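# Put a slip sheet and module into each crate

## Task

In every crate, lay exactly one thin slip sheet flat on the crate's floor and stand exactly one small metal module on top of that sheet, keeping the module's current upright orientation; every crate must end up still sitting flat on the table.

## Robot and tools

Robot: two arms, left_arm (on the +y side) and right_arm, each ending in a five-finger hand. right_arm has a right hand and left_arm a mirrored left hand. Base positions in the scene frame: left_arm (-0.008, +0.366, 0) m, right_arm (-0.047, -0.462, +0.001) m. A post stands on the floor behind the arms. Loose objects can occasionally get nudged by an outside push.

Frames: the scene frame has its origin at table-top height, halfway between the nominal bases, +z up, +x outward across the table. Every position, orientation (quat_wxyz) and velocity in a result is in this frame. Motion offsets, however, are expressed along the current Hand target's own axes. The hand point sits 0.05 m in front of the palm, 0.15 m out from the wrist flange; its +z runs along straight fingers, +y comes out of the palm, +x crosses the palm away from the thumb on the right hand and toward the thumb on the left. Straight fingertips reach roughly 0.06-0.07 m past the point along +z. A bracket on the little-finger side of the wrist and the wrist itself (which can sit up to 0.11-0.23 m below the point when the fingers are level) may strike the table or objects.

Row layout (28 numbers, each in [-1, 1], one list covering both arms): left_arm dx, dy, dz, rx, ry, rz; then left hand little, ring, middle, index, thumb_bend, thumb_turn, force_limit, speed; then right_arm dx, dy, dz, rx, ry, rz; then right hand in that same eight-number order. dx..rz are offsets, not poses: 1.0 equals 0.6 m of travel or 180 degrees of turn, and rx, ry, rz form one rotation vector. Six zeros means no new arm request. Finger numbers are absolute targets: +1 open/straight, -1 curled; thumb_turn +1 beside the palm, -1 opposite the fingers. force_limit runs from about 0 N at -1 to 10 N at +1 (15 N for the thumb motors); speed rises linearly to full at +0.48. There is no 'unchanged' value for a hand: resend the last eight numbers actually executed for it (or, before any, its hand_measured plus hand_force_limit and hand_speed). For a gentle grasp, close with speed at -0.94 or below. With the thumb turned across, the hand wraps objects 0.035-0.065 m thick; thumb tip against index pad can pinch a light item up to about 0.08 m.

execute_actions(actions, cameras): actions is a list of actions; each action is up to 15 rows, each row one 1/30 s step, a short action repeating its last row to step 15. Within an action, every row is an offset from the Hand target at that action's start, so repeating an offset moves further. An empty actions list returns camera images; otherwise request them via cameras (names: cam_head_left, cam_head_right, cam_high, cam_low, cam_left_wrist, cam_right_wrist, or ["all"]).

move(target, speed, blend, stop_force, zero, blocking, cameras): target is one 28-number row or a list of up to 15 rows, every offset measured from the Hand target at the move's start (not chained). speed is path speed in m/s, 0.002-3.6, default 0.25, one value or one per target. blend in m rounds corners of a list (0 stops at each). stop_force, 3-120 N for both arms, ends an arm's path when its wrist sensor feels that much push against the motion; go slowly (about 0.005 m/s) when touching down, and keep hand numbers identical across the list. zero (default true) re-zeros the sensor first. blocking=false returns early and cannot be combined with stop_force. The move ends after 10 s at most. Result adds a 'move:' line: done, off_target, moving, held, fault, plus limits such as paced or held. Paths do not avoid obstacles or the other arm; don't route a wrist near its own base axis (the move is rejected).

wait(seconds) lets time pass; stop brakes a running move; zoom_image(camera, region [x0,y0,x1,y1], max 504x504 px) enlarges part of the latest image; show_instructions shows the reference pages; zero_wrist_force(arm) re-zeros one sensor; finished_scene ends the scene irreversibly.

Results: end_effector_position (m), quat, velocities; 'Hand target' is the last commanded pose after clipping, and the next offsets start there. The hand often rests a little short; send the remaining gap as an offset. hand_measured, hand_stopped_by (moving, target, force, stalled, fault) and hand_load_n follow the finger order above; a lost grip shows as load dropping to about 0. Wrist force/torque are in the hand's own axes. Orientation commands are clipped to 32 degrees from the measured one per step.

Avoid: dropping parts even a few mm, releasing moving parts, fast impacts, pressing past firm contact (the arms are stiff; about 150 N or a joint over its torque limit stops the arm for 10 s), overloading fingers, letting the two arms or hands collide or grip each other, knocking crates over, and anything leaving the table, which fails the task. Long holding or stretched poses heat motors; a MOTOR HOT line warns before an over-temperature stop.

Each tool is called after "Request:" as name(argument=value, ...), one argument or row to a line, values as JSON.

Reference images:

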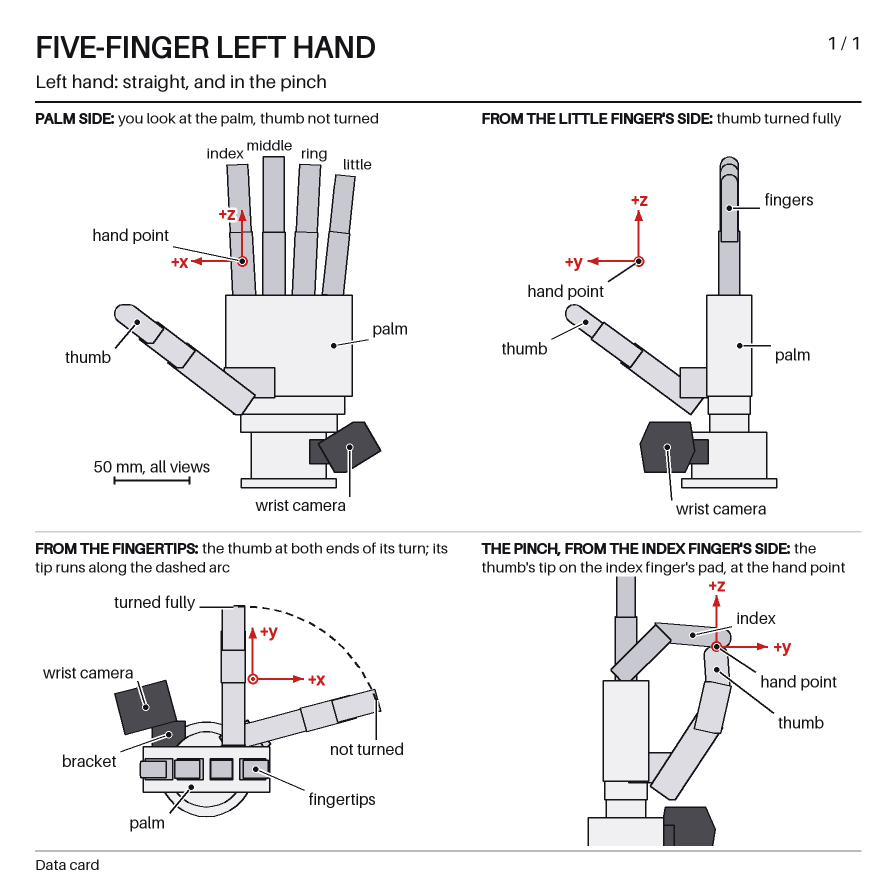

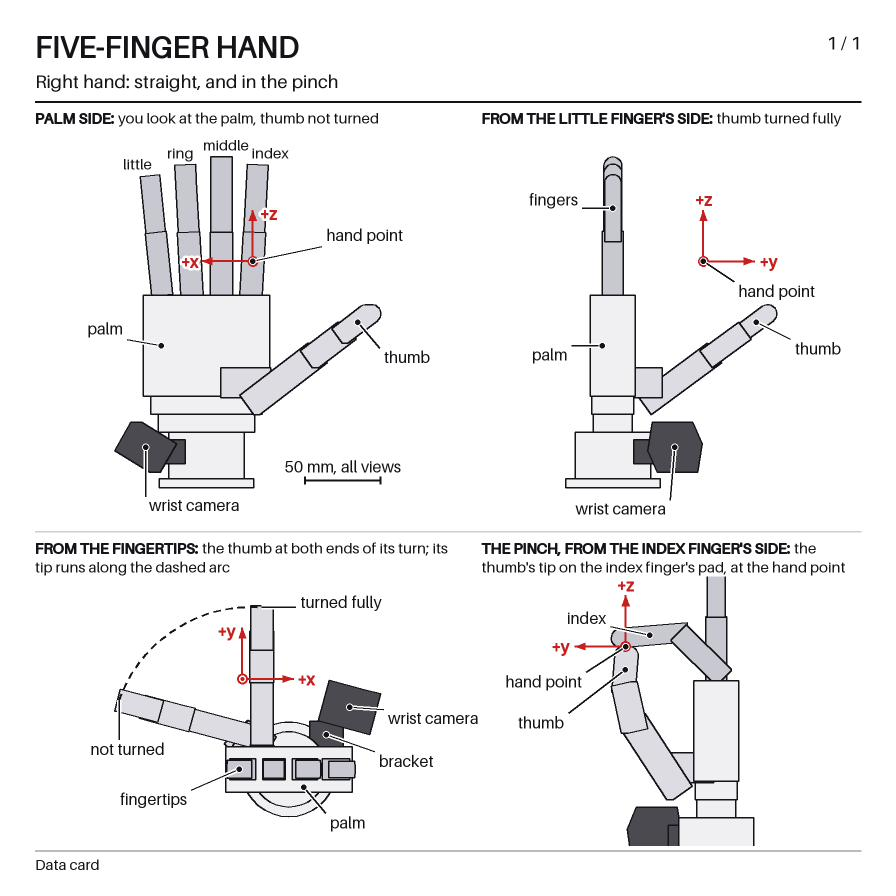

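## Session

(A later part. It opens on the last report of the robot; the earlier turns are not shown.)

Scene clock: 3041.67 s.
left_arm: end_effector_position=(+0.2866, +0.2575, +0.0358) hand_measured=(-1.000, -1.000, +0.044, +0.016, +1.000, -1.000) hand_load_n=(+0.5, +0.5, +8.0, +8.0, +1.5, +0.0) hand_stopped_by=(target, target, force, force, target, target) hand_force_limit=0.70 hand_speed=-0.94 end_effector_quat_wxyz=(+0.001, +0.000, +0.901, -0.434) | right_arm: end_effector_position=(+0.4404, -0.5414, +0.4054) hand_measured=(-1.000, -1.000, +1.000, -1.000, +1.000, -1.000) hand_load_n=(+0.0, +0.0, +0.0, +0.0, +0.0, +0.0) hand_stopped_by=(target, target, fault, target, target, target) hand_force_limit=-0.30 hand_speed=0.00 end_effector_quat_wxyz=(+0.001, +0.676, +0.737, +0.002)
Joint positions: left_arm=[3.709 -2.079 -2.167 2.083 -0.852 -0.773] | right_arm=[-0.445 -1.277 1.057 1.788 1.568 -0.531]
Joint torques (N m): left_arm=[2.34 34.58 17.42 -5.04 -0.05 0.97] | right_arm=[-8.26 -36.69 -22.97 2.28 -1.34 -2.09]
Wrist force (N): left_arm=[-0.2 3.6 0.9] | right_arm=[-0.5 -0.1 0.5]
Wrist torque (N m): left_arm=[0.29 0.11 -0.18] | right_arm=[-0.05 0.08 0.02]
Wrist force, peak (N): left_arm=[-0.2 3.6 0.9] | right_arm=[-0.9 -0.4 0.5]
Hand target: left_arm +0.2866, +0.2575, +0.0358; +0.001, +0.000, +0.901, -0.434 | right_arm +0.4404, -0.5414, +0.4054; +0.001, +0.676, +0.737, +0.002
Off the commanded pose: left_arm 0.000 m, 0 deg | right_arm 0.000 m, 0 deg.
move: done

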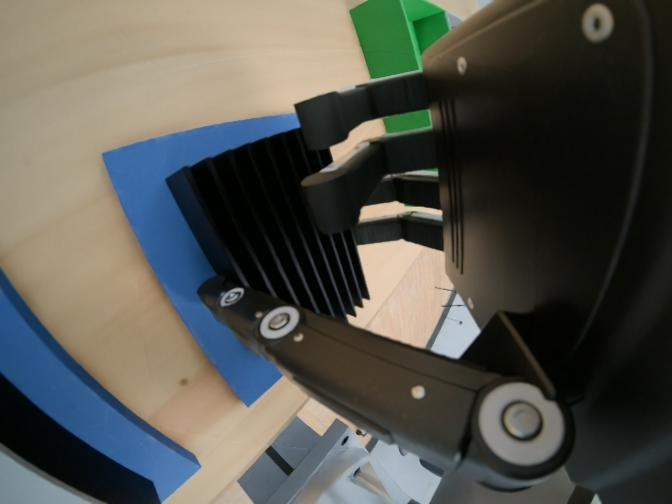

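Request:
move(
  target=[0,-0.0104,-0.0083,0,0,0,-1,-1,-0.55,-0.55,1,-1,0.7,-0.94, 0,0,0,0,0,0,-1,-1,1,-1,1,-1,-0.3,0],
  speed=0.01,
  cameras=["cam_low"],
)

Request:
zoom_image(
  camera="cam_low",
  region=[430, 185, 490, 233],
)

Scene clock: 3050.20 s.
left_arm: end_effector_position=(+0.2866, +0.2575, +0.0439) hand_measured=(-1.000, -1.000, +0.044, +0.016, +1.000, -1.000) hand_load_n=(+0.0, +0.0, +8.5, +8.0, +1.5, +0.0) hand_stopped_by=(target, target, force, force, target, target) hand_force_limit=0.70 hand_speed=-0.94 end_effector_quat_wxyz=(+0.001, +0.000, +0.901, -0.434) | right_arm: end_effector_position=(+0.4404, -0.5414, +0.4054) hand_measured=(-1.000, -1.000, +1.000, -1.000, +1.000, -1.000) hand_load_n=(+0.0, +0.0, +0.0, +0.0, +0.0, +0.0) hand_stopped_by=(target, target, fault, target, target, target) hand_force_limit=-0.30 hand_speed=0.00 end_effector_quat_wxyz=(+0.001, +0.676, +0.737, +0.002)
Joint positions: left_arm=[3.709 -2.059 -2.165 2.061 -0.852 -0.773] | right_arm=[-0.445 -1.277 1.057 1.788 1.568 -0.531]
Joint torques (N m): left_arm=[4.91 21.64 18.57 -2.26 0.44 -0.06] | right_arm=[-8.35 -36.13 -24.16 2.04 -1.16 -2.1]
Wrist force (N): left_arm=[-0.2 3.6 0.9] | right_arm=[-0.7 -0.2 0.4]
Wrist torque (N m): left_arm=[0.29 0.11 -0.17] | right_arm=[-0.06 0.11 0.00]
Wrist force, peak (N): left_arm=[-0.2 3.7 1.0] | right_arm=[-0.9 -0.4 0.4]
Hand target: left_arm +0.2866, +0.2575, +0.0438; +0.001, +0.000, +0.901, -0.434 | right_arm +0.4404, -0.5414, +0.4054; +0.001, +0.676, +0.737, +0.002
Off the commanded pose: left_arm 0.000 m, 0 deg | right_arm 0.000 m, 0 deg.
move: done

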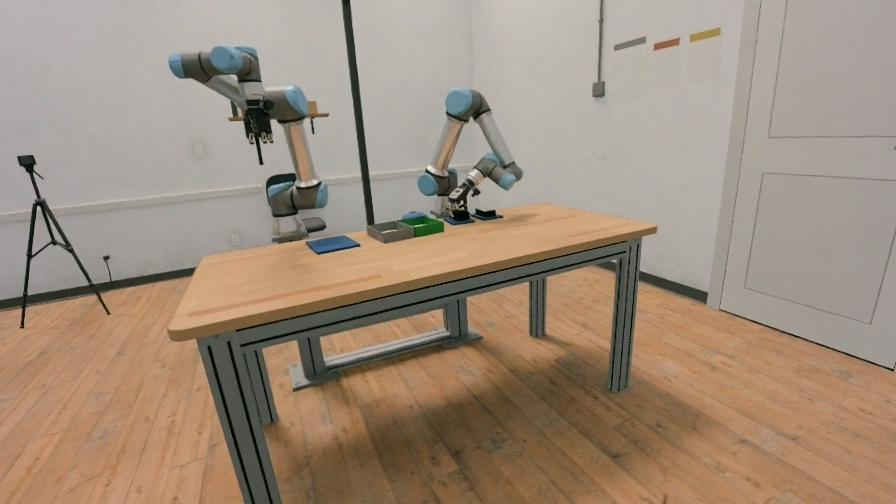

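Scaled by 8.400 from the camera's image (finer frame: 1280x720).

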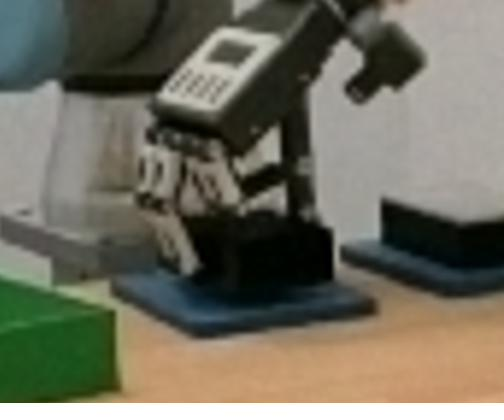

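Request:
move(
  target=[0,-0.0783,-0.06225,0,0,0,-1,-1,-0.55,-0.55,1,-1,0.7,-0.94, 0,0,0,0,0,0,-1,-1,1,-1,1,-1,-0.3,0],
  speed=0.04,
  cameras=["cam_low","cam_left_wrist"],
)

Request:
zoom_image(
  camera="cam_low",
  region=[430, 165, 490, 233],
)

Scene clock: 3065.77 s.
left_arm: end_effector_position=(+0.2866, +0.2574, +0.1039) hand_measured=(-1.000, -1.000, +0.044, +0.016, +1.000, -1.000) hand_load_n=(+0.0, +0.0, +8.0, +8.0, +1.5, +0.0) hand_stopped_by=(target, target, force, force, target, target) hand_force_limit=0.70 hand_speed=-0.94 end_effector_quat_wxyz=(+0.001, +0.000, +0.901, -0.433) | right_arm: end_effector_position=(+0.4404, -0.5414, +0.4054) hand_measured=(-1.000, -1.000, +1.000, -1.000, +1.000, -1.000) hand_load_n=(+0.0, +0.5, +0.0, +0.0, +0.0, +0.0) hand_stopped_by=(target, target, fault, target, target, target) hand_force_limit=-0.30 hand_speed=0.00 end_effector_quat_wxyz=(+0.001, +0.676, +0.737, +0.002)
Joint positions: left_arm=[3.709 -1.917 -2.14 1.894 -0.852 -0.773] | right_arm=[-0.445 -1.277 1.057 1.788 1.568 -0.531]
Joint torques (N m): left_arm=[-3.7 21.06 1.04 -0.44 2.65 -0.29] | right_arm=[-7.74 -36.28 -23.74 2.23 -1.4 -2.03]
Wrist force (N): left_arm=[-0.1 3.2 0.7] | right_arm=[-0.6 -0.3 0.5]
Wrist torque (N m): left_arm=[0.21 0.09 -0.11] | right_arm=[-0.08 0.09 0.01]
Wrist force, peak (N): left_arm=[-0.4 3.8 1.1] | right_arm=[-0.8 -0.4 0.5]
Hand target: left_arm +0.2865, +0.2573, +0.1038; +0.001, +0.000, +0.901, -0.434 | right_arm +0.4404, -0.5414, +0.4054; +0.001, +0.676, +0.737, +0.002
Off the commanded pose: left_arm 0.000 m, 0 deg | right_arm 0.000 m, 0 deg.
move: done

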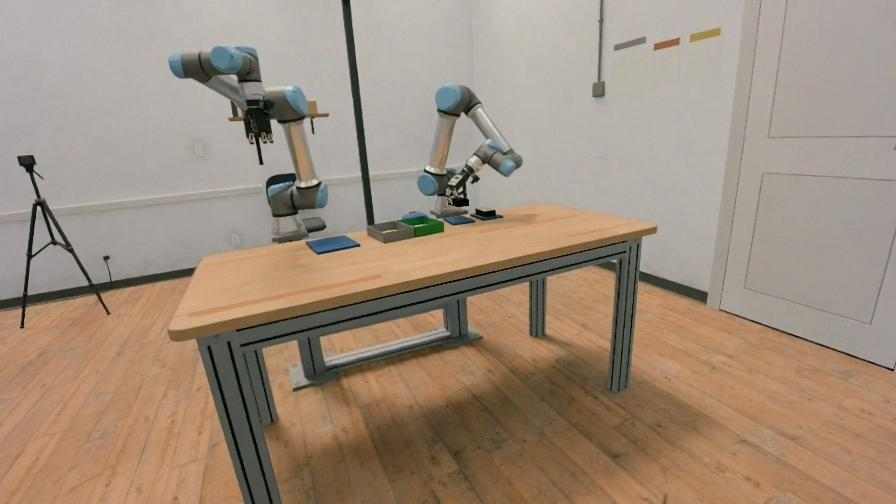

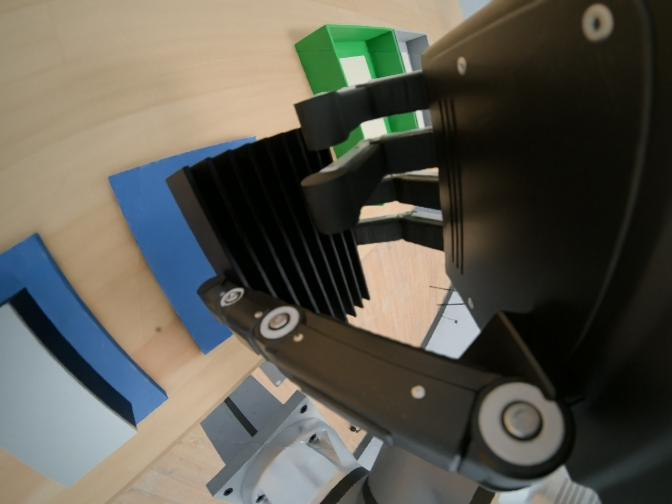

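Scaled by 7.412 from the camera's image (finer frame: 1280x720).

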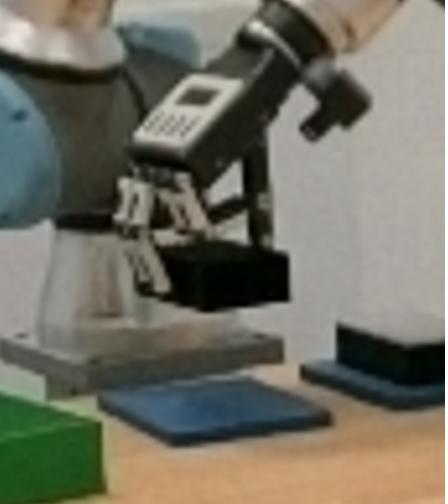

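Request:
move(
  target=[-0.0383,-0.34,0.3471,0,-0.01957,-0.01556,-1,-1,-0.55,-0.55,1,-1,0.7,-0.94, 0,0,0,0,0,0,-1,-1,1,-1,1,-1,-0.3,0],
  speed=0.1,
  cameras=["cam_low","cam_left_wrist","cam_high"],
)

Request:
zoom_image(
  camera="cam_low",
  region=[350, 165, 460, 255],
)

Request:
zoom_image(
  camera="cam_high",
  region=[390, 130, 500, 250],
)

Scene clock: 3147.57 s.
left_arm: end_effector_position=(+0.3093, -0.0327, +0.1333) hand_measured=(-1.000, -1.000, +0.044, +0.016, +1.000, -1.000) hand_load_n=(+0.0, +0.0, +8.5, +8.0, +1.5, +0.0) hand_stopped_by=(target, target, force, force, target, target) hand_force_limit=0.70 hand_speed=-0.94 end_effector_quat_wxyz=(+0.018, -0.035, +0.900, -0.433) | right_arm: end_effector_position=(+0.4404, -0.5414, +0.4054) hand_measured=(-1.000, -1.000, +1.000, -1.000, +1.000, -1.000) hand_load_n=(+0.0, +0.0, +0.0, +0.0, +0.0, +0.0) hand_stopped_by=(target, target, fault, target, target, target) hand_force_limit=-0.30 hand_speed=0.00 end_effector_quat_wxyz=(+0.001, +0.676, +0.737, +0.002)
Joint positions: left_arm=[2.851 -1.896 -1.744 2.493 -0.754 -2.123] | right_arm=[-0.445 -1.277 1.057 1.788 1.568 -0.531]
Joint torques (N m): left_arm=[-7.07 36.18 17.58 -3.57 3.47 -1.73] | right_arm=[-7.48 -35.74 -24.69 2.15 -1.39 -2.11]
Wrist force (N): left_arm=[-0.4 3.2 0.3] | right_arm=[-0.7 -0.1 0.4]
Wrist torque (N m): left_arm=[0.23 0.15 -0.22] | right_arm=[-0.05 0.10 0.01]
Wrist force, peak (N): left_arm=[0.1 4.4 -0.1] | right_arm=[-0.7 -0.3 0.7]
Hand target: left_arm +0.3093, -0.0327, +0.1333; +0.018, -0.035, +0.900, -0.433 | right_arm +0.4404, -0.5414, +0.4054; +0.001, +0.676, +0.737, +0.002
Off the commanded pose: left_arm 0.000 m, 0 deg | right_arm 0.000 m, 0 deg.
move: done
Images, in order (width x height): cam_high 896x504, cam_low 896x504, cam_left_wrist 672x504.

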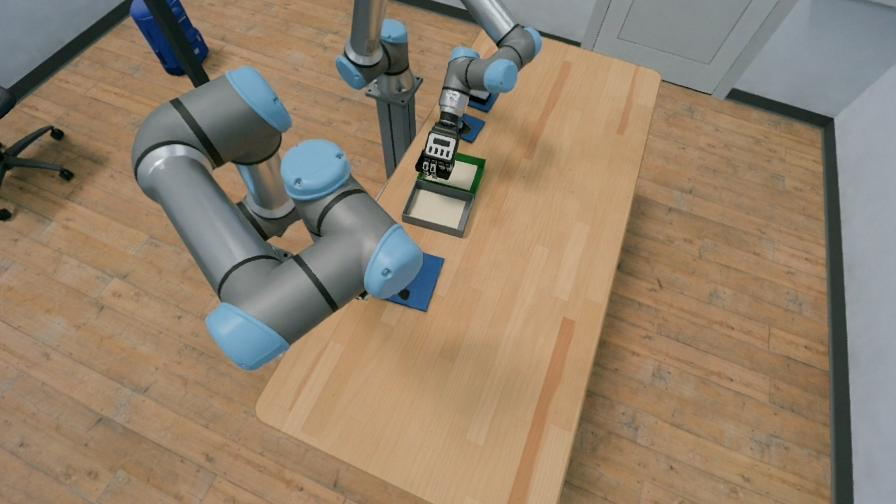

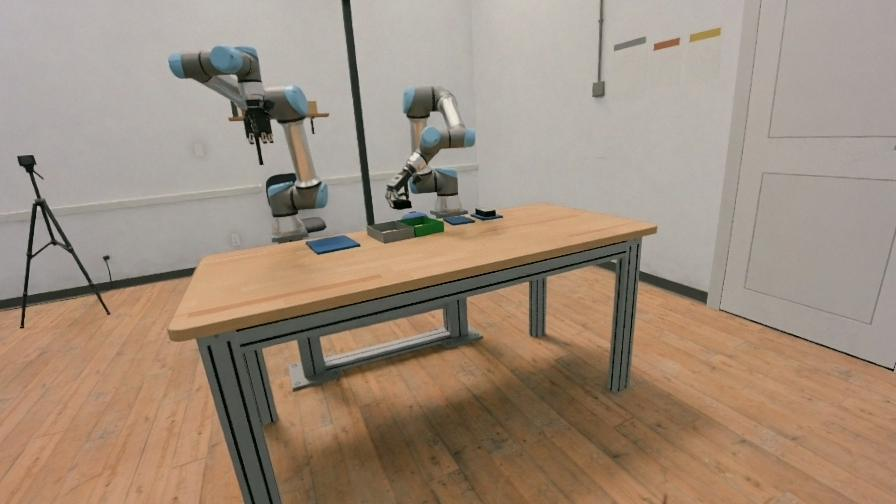

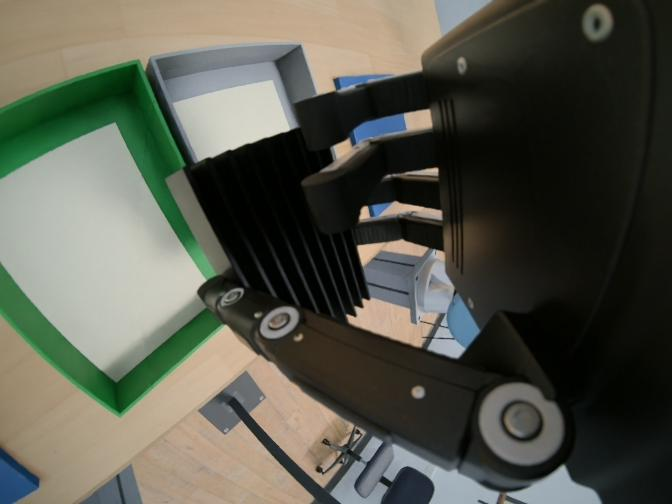

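Scaled by 4.582 from the camera's image (finer frame: 1280x720).

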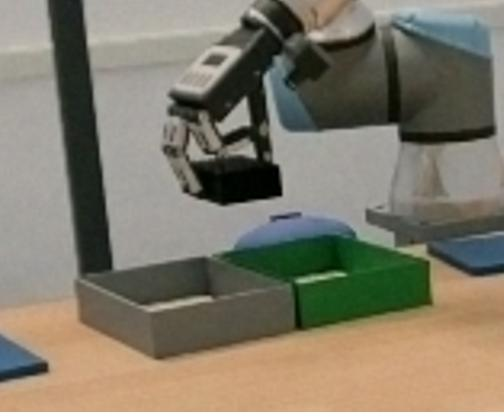

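Scaled by 4.200 from the camera's image (finer frame: 1280x720).

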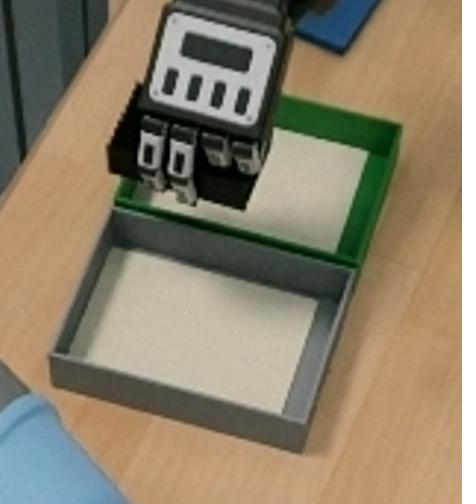

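Request:
move(
  target=[-0.0333,-0.0102,0.0664,0,0,0,-1,-1,-0.55,-0.55,1,-1,0.7,-0.94, 0,0,0,0,0,0,-1,-1,1,-1,1,-1,-0.3,0],
  speed=0.05,
  cameras=["cam_low","cam_left_wrist","cam_high"],
)

Request:
zoom_image(
  camera="cam_low",
  region=[350, 165, 460, 255],
)

Request:
zoom_image(
  camera="cam_high",
  region=[390, 130, 500, 250],
)

Request:
zoom_image(
  camera="cam_left_wrist",
  region=[0, 0, 400, 400],
)

Scene clock: 3174.00 s.
left_arm: end_effector_position=(+0.3321, -0.0660, +0.1133) hand_measured=(-1.000, -1.000, +0.044, +0.016, +1.000, -1.000) hand_load_n=(+0.0, +0.0, +8.5, +8.0, +1.5, +0.0) hand_stopped_by=(target, target, force, force, target, target) hand_force_limit=0.70 hand_speed=-0.94 end_effector_quat_wxyz=(+0.018, -0.035, +0.900, -0.433) | right_arm: end_effector_position=(+0.4404, -0.5414, +0.4054) hand_measured=(-1.000, -1.000, +1.000, -1.000, +1.000, -1.000) hand_load_n=(+0.0, +0.0, +0.0, +0.0, +0.0, +0.0) hand_stopped_by=(target, target, fault, target, target, target) hand_force_limit=-0.30 hand_speed=0.00 end_effector_quat_wxyz=(+0.001, +0.676, +0.737, +0.002)
Joint positions: left_arm=[2.791 -1.991 -1.65 2.55 -0.78 -2.201] | right_arm=[-0.445 -1.277 1.057 1.788 1.568 -0.531]
Joint torques (N m): left_arm=[7.2 40.98 7.74 -4.08 3.72 2.15] | right_arm=[-7.28 -35.72 -23.77 2.22 -1.24 -2.05]
Wrist force (N): left_arm=[-0.4 3.6 0.4] | right_arm=[-0.5 -0.5 0.4]
Wrist torque (N m): left_arm=[0.32 0.17 -0.25] | right_arm=[-0.10 0.07 0.01]
Wrist force, peak (N): left_arm=[-0.4 3.6 0.4] | right_arm=[-0.9 -0.4 0.6]
Hand target: left_arm +0.3320, -0.0660, +0.1133; +0.018, -0.035, +0.900, -0.433 | right_arm +0.4404, -0.5414, +0.4054; +0.001, +0.676, +0.737, +0.002
Off the commanded pose: left_arm 0.000 m, 0 deg | right_arm 0.000 m, 0 deg.
move: done
Images, in order (width x height): cam_high 896x504, cam_low 896x504, cam_left_wrist 672x504.

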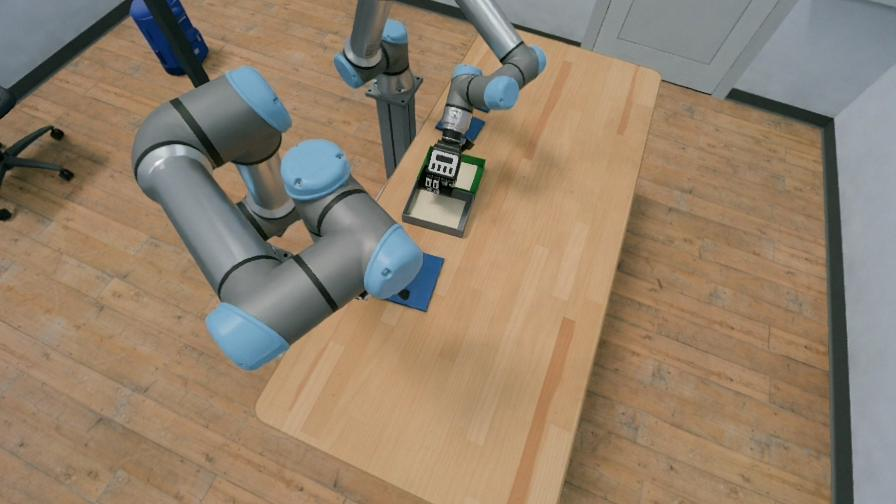

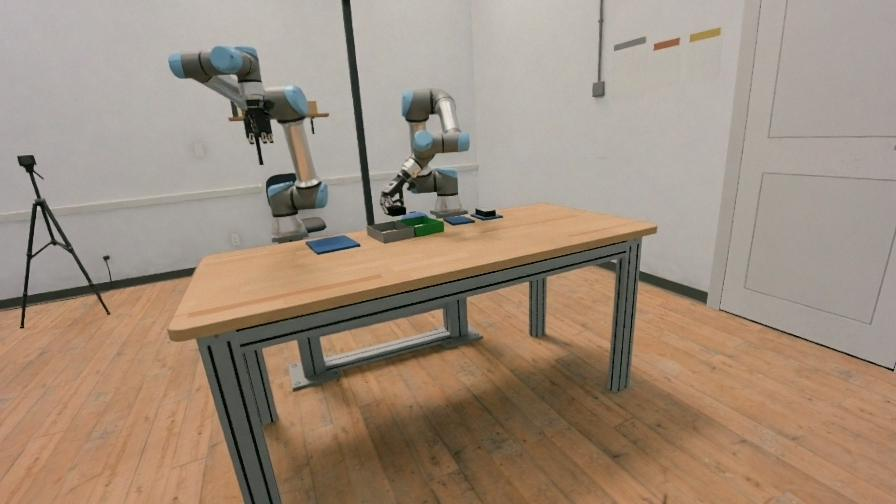

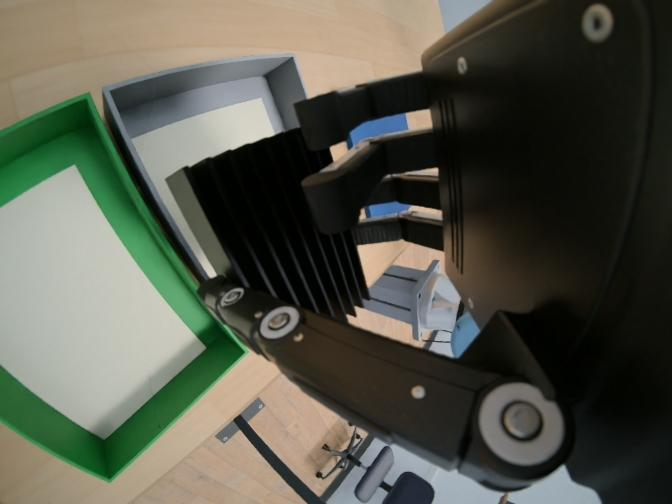

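Scaled by 4.582 from the camera's image (finer frame: 1280x720).

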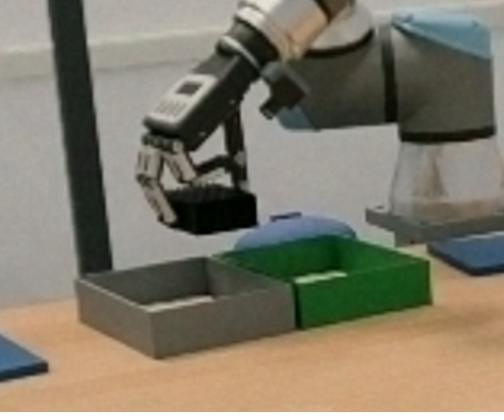

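Scaled by 4.200 from the camera's image (finer frame: 1280x720).

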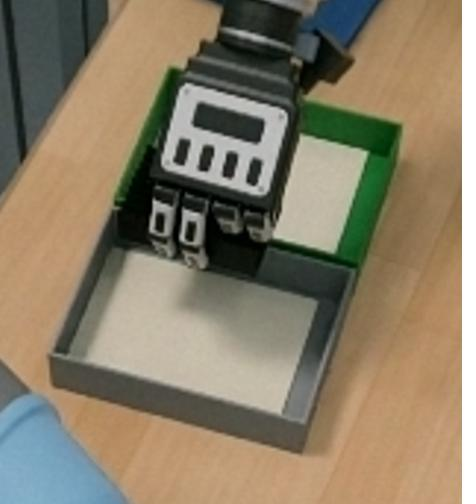

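Scaled by 1.260 from the camera's image (finer frame: 960x720).

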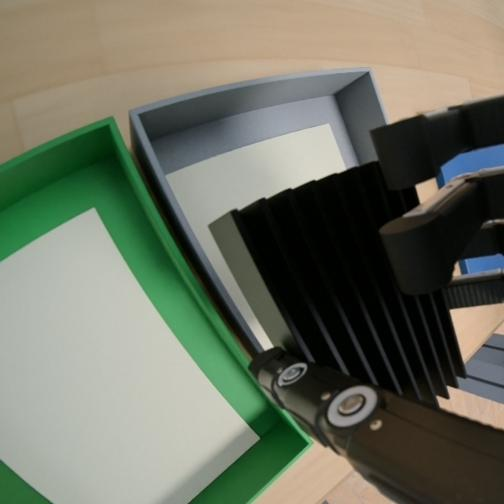

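Request:
move(
  target=[-0.0133,0.0329,0.039,0,0,0,-1,-1,-0.55,-0.55,1,-1,0.7,-0.94, 0,0,0,0,0,0,-1,-1,1,-1,1,-1,-0.3,0],
  speed=0.03,
  cameras=["cam_low","cam_left_wrist","cam_high"],
)

Request:
zoom_image(
  camera="cam_low",
  region=[360, 190, 430, 246],
)

Request:
zoom_image(
  camera="cam_high",
  region=[395, 150, 485, 240],
)

Request:
zoom_image(
  camera="cam_left_wrist",
  region=[50, 50, 400, 400],
)

Scene clock: 3257.07 s.
left_arm: end_effector_position=(+0.3405, -0.0713, +0.0832) hand_measured=(-1.000, -1.000, +0.044, +0.016, +1.000, -1.000) hand_load_n=(+0.0, +0.0, +8.5, +8.0, +2.0, +0.0) hand_stopped_by=(target, target, force, force, target, target) hand_force_limit=0.70 hand_speed=-0.94 end_effector_quat_wxyz=(+0.018, -0.035, +0.900, -0.433) end_effector_velocity=(-0.001, -0.001, +0.003) end_effector_angular_velocity=(+0.000, +0.000, -0.002) | right_arm: end_effector_position=(+0.4404, -0.5414, +0.4054) hand_measured=(-1.000, -1.000, +1.000, -1.000, +1.000, -1.000) hand_load_n=(+0.0, +0.0, +0.0, +0.0, +0.0, +0.0) hand_stopped_by=(target, target, fault, target, target, target) hand_force_limit=-0.30 hand_speed=0.00 end_effector_quat_wxyz=(+0.001, +0.676, +0.737, +0.002)
Joint positions: left_arm=[2.787 -2.048 -1.651 2.612 -0.782 -2.207] | right_arm=[-0.445 -1.277 1.057 1.788 1.568 -0.531]
Joint velocities: left_arm=[-0.002 0.004 0.001 -0.005 0 0] | right_arm=[within noise]
Joint torques (N m): left_arm=[-4.98 41.75 29.67 -4.44 -0.38 -0.69] | right_arm=[-8.28 -35.94 -23.98 2.14 -1.15 -1.87]
Wrist force (N): left_arm=[-0.3 3.2 0.6] | right_arm=[-0.8 -0.3 0.3]
Wrist torque (N m): left_arm=[0.25 0.15 -0.13] | right_arm=[-0.07 0.12 0.00]
Wrist force, peak (N): left_arm=[-0.3 3.6 0.7] | right_arm=[-0.8 -0.3 0.6]
Hand target: left_arm +0.3405, -0.0713, +0.0833; +0.018, -0.035, +0.900, -0.433 | right_arm +0.4404, -0.5414, +0.4054; +0.001, +0.676, +0.737, +0.002
Off the commanded pose: left_arm 0.000 m, 0 deg | right_arm 0.000 m, 0 deg.
move: done
Images, in order (width x height): cam_high 896x504, cam_low 896x504, cam_left_wrist 672x504.

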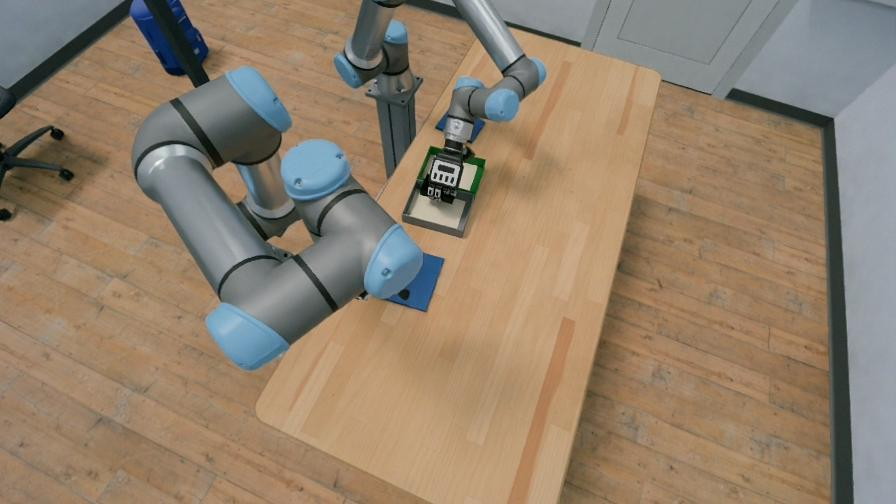

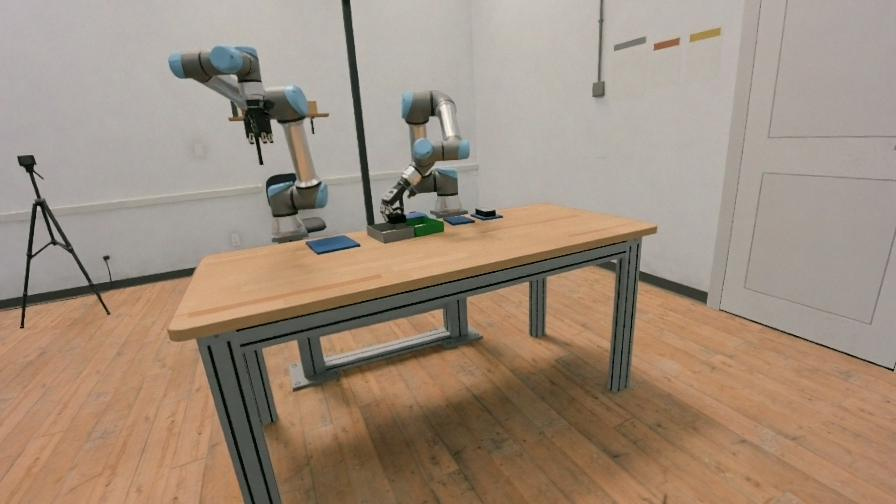

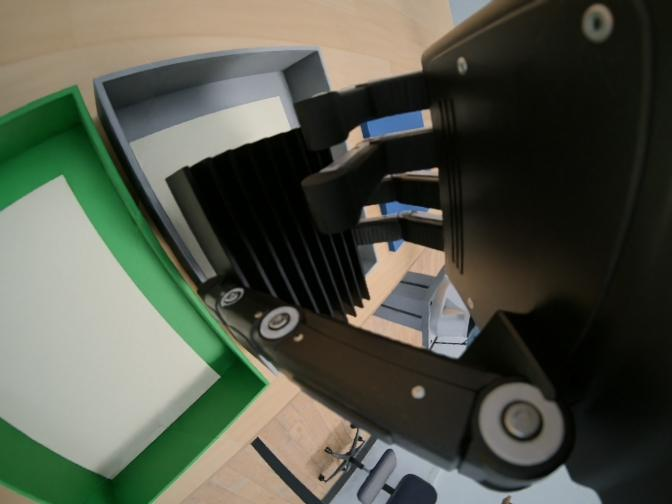

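Scaled by 7.200 from the camera's image (finer frame: 1280x720).

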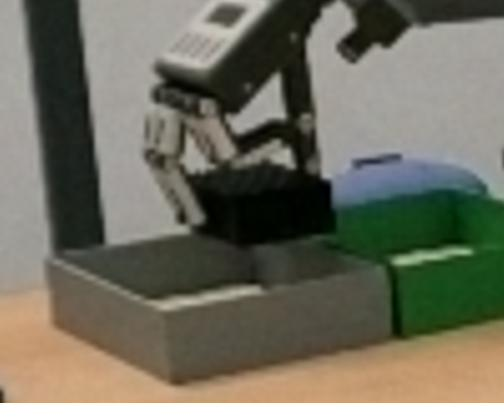

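Scaled by 5.600 from the camera's image (finer frame: 1280x720).

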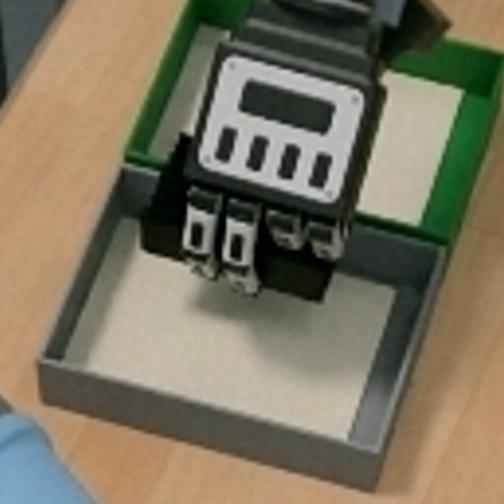

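Scaled by 1.440 from the camera's image (finer frame: 960x720).

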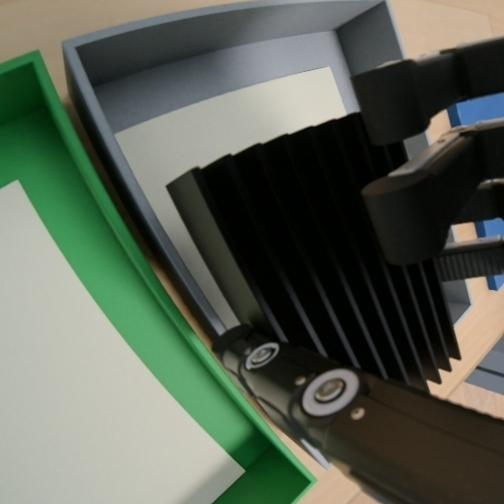

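Request:
zoom_image(
  camera="cam_high",
  region=[398, 190, 448, 240],
)

Request:
zoom_image(
  camera="cam_low",
  region=[360, 205, 420, 250],
)

Scaled by 10.080 from the camera's image (finer frame: 1280x720).

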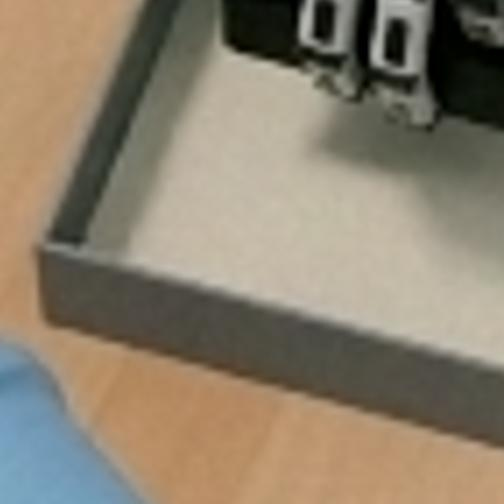

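Scaled by 8.400 from the camera's image (finer frame: 1280x720).

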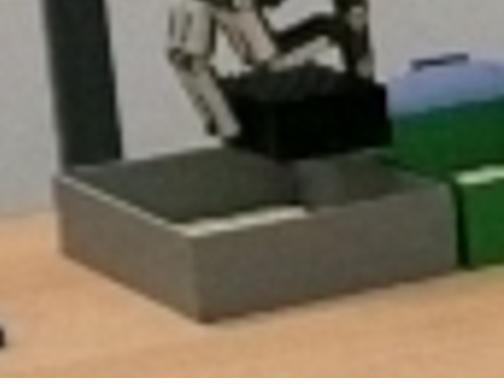

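Request:
move(
  target=[
    [-0.0133,-0.0249,0.0313,0,0,0,-1,-1,-0.55,-0.55,1,-1,0.7,-0.94, 0,0,0,0,0,0,-1,-1,1,-1,1,-1,-0.3,0],
    [-0.0133,0.0012,0.0521,0,0,0,-1,-1,-0.55,-0.55,1,-1,0.7,-0.94, 0,0,0,0,0,0,-1,-1,1,-1,1,-1,-0.3,0],
  ],
  speed=0.03,
  cameras=["cam_low","cam_left_wrist","cam_high"],
)

Request:
zoom_image(
  camera="cam_low",
  region=[360, 190, 430, 246],
)

Request:
zoom_image(
  camera="cam_high",
  region=[395, 150, 485, 240],
)

Request:
zoom_image(
  camera="cam_left_wrist",
  region=[50, 50, 400, 400],
)

Scene clock: 3464.50 s.
left_arm: end_effector_position=(+0.3503, -0.0946, +0.0630) hand_measured=(-1.000, -1.000, +0.044, +0.016, +1.000, -1.000) hand_load_n=(+0.0, +0.0, +8.0, +7.5, +1.5, +0.0) hand_stopped_by=(target, target, force, force, target, target) hand_force_limit=0.70 hand_speed=-0.94 end_effector_quat_wxyz=(+0.018, -0.035, +0.900, -0.433) end_effector_velocity=(-0.001, +0.000, +0.001) end_effector_angular_velocity=(+0.002, +0.003, +0.000) | right_arm: end_effector_position=(+0.4404, -0.5414, +0.4054) hand_measured=(-1.000, -1.000, +1.000, -1.000, +1.000, -1.000) hand_load_n=(+0.0, +0.0, +0.0, +0.0, +0.0, +0.0) hand_stopped_by=(target, target, fault, target, target, target) hand_force_limit=-0.30 hand_speed=0.00 end_effector_quat_wxyz=(+0.001, +0.676, +0.737, +0.002)
Joint positions: left_arm=[2.747 -2.112 -1.599 2.658 -0.802 -2.256] | right_arm=[-0.445 -1.277 1.057 1.788 1.568 -0.531]
Joint velocities: left_arm=[0 0.002 0 -0.006 0 0] | right_arm=[within noise]
Joint torques (N m): left_arm=[7.29 45.82 27.14 -4.14 3.69 1.58] | right_arm=[-7.91 -35.16 -23.82 2.04 -1.39 -1.84]
Wrist force (N): left_arm=[-0.1 3.5 0.5] | right_arm=[-0.8 -0.1 0.5]
Wrist torque (N m): left_arm=[0.30 0.11 -0.23] | right_arm=[-0.06 0.11 0.01]
Wrist force, peak (N): left_arm=[-0.3 3.8 0.7] | right_arm=[-0.9 -0.2 0.4]
Hand target: left_arm +0.3503, -0.0946, +0.0632; +0.018, -0.035, +0.900, -0.433 | right_arm +0.4404, -0.5414, +0.4054; +0.001, +0.676, +0.737, +0.002
Off the commanded pose: left_arm 0.000 m, 0 deg | right_arm 0.000 m, 0 deg.
move: done
Images, in order (width x height): cam_high 896x504, cam_low 896x504, cam_left_wrist 672x504.

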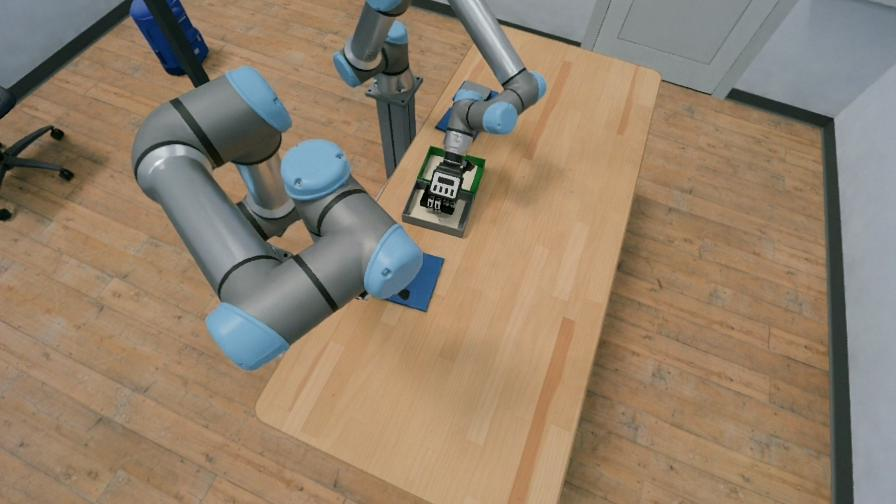

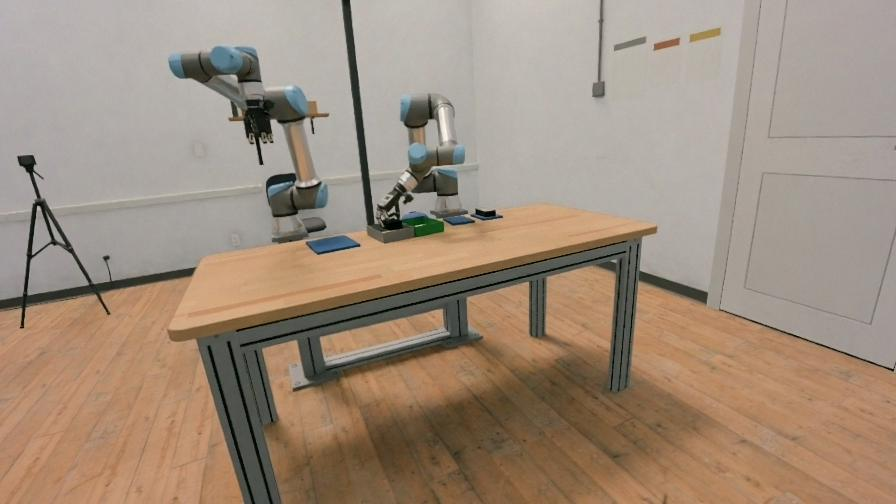

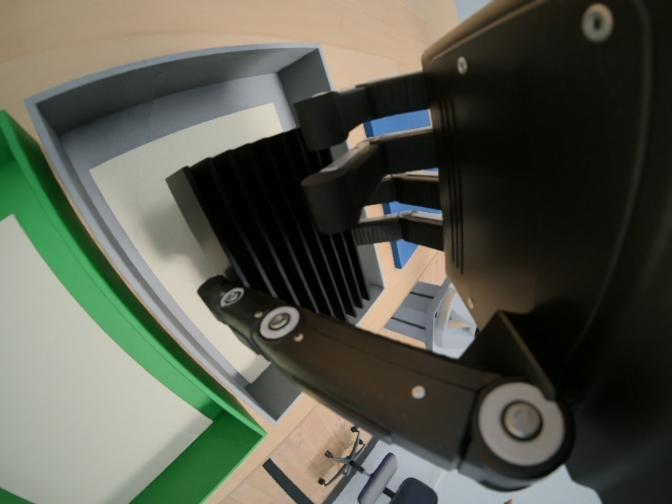

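Scaled by 7.200 from the camera's image (finer frame: 1280x720).

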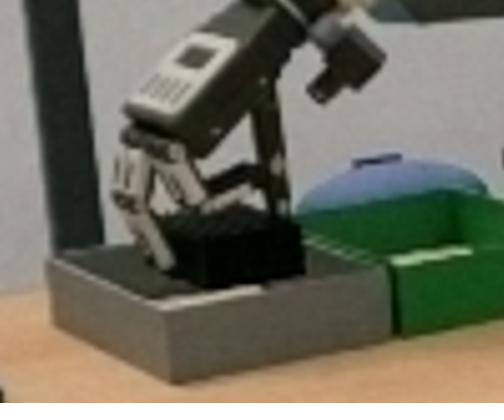

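Scaled by 5.600 from the camera's image (finer frame: 1280x720).

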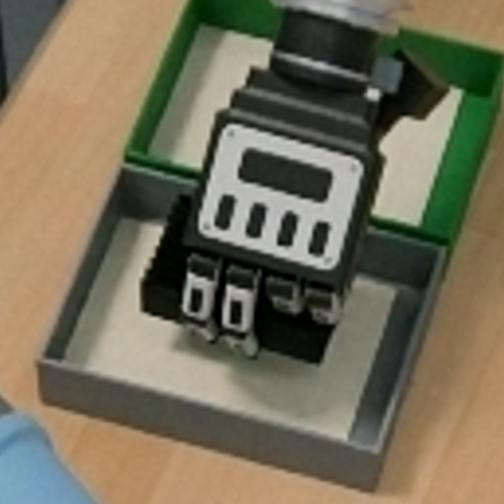

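Scaled by 1.440 from the camera's image (finer frame: 960x720).

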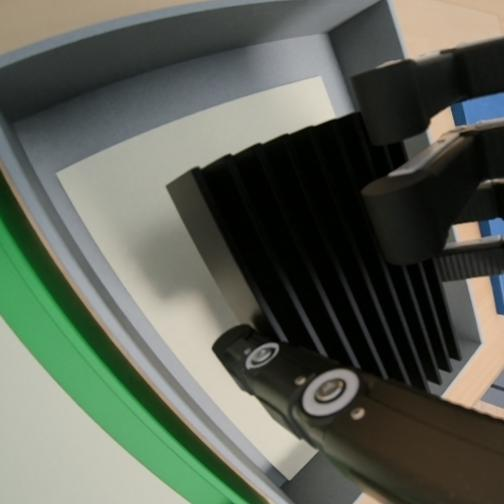

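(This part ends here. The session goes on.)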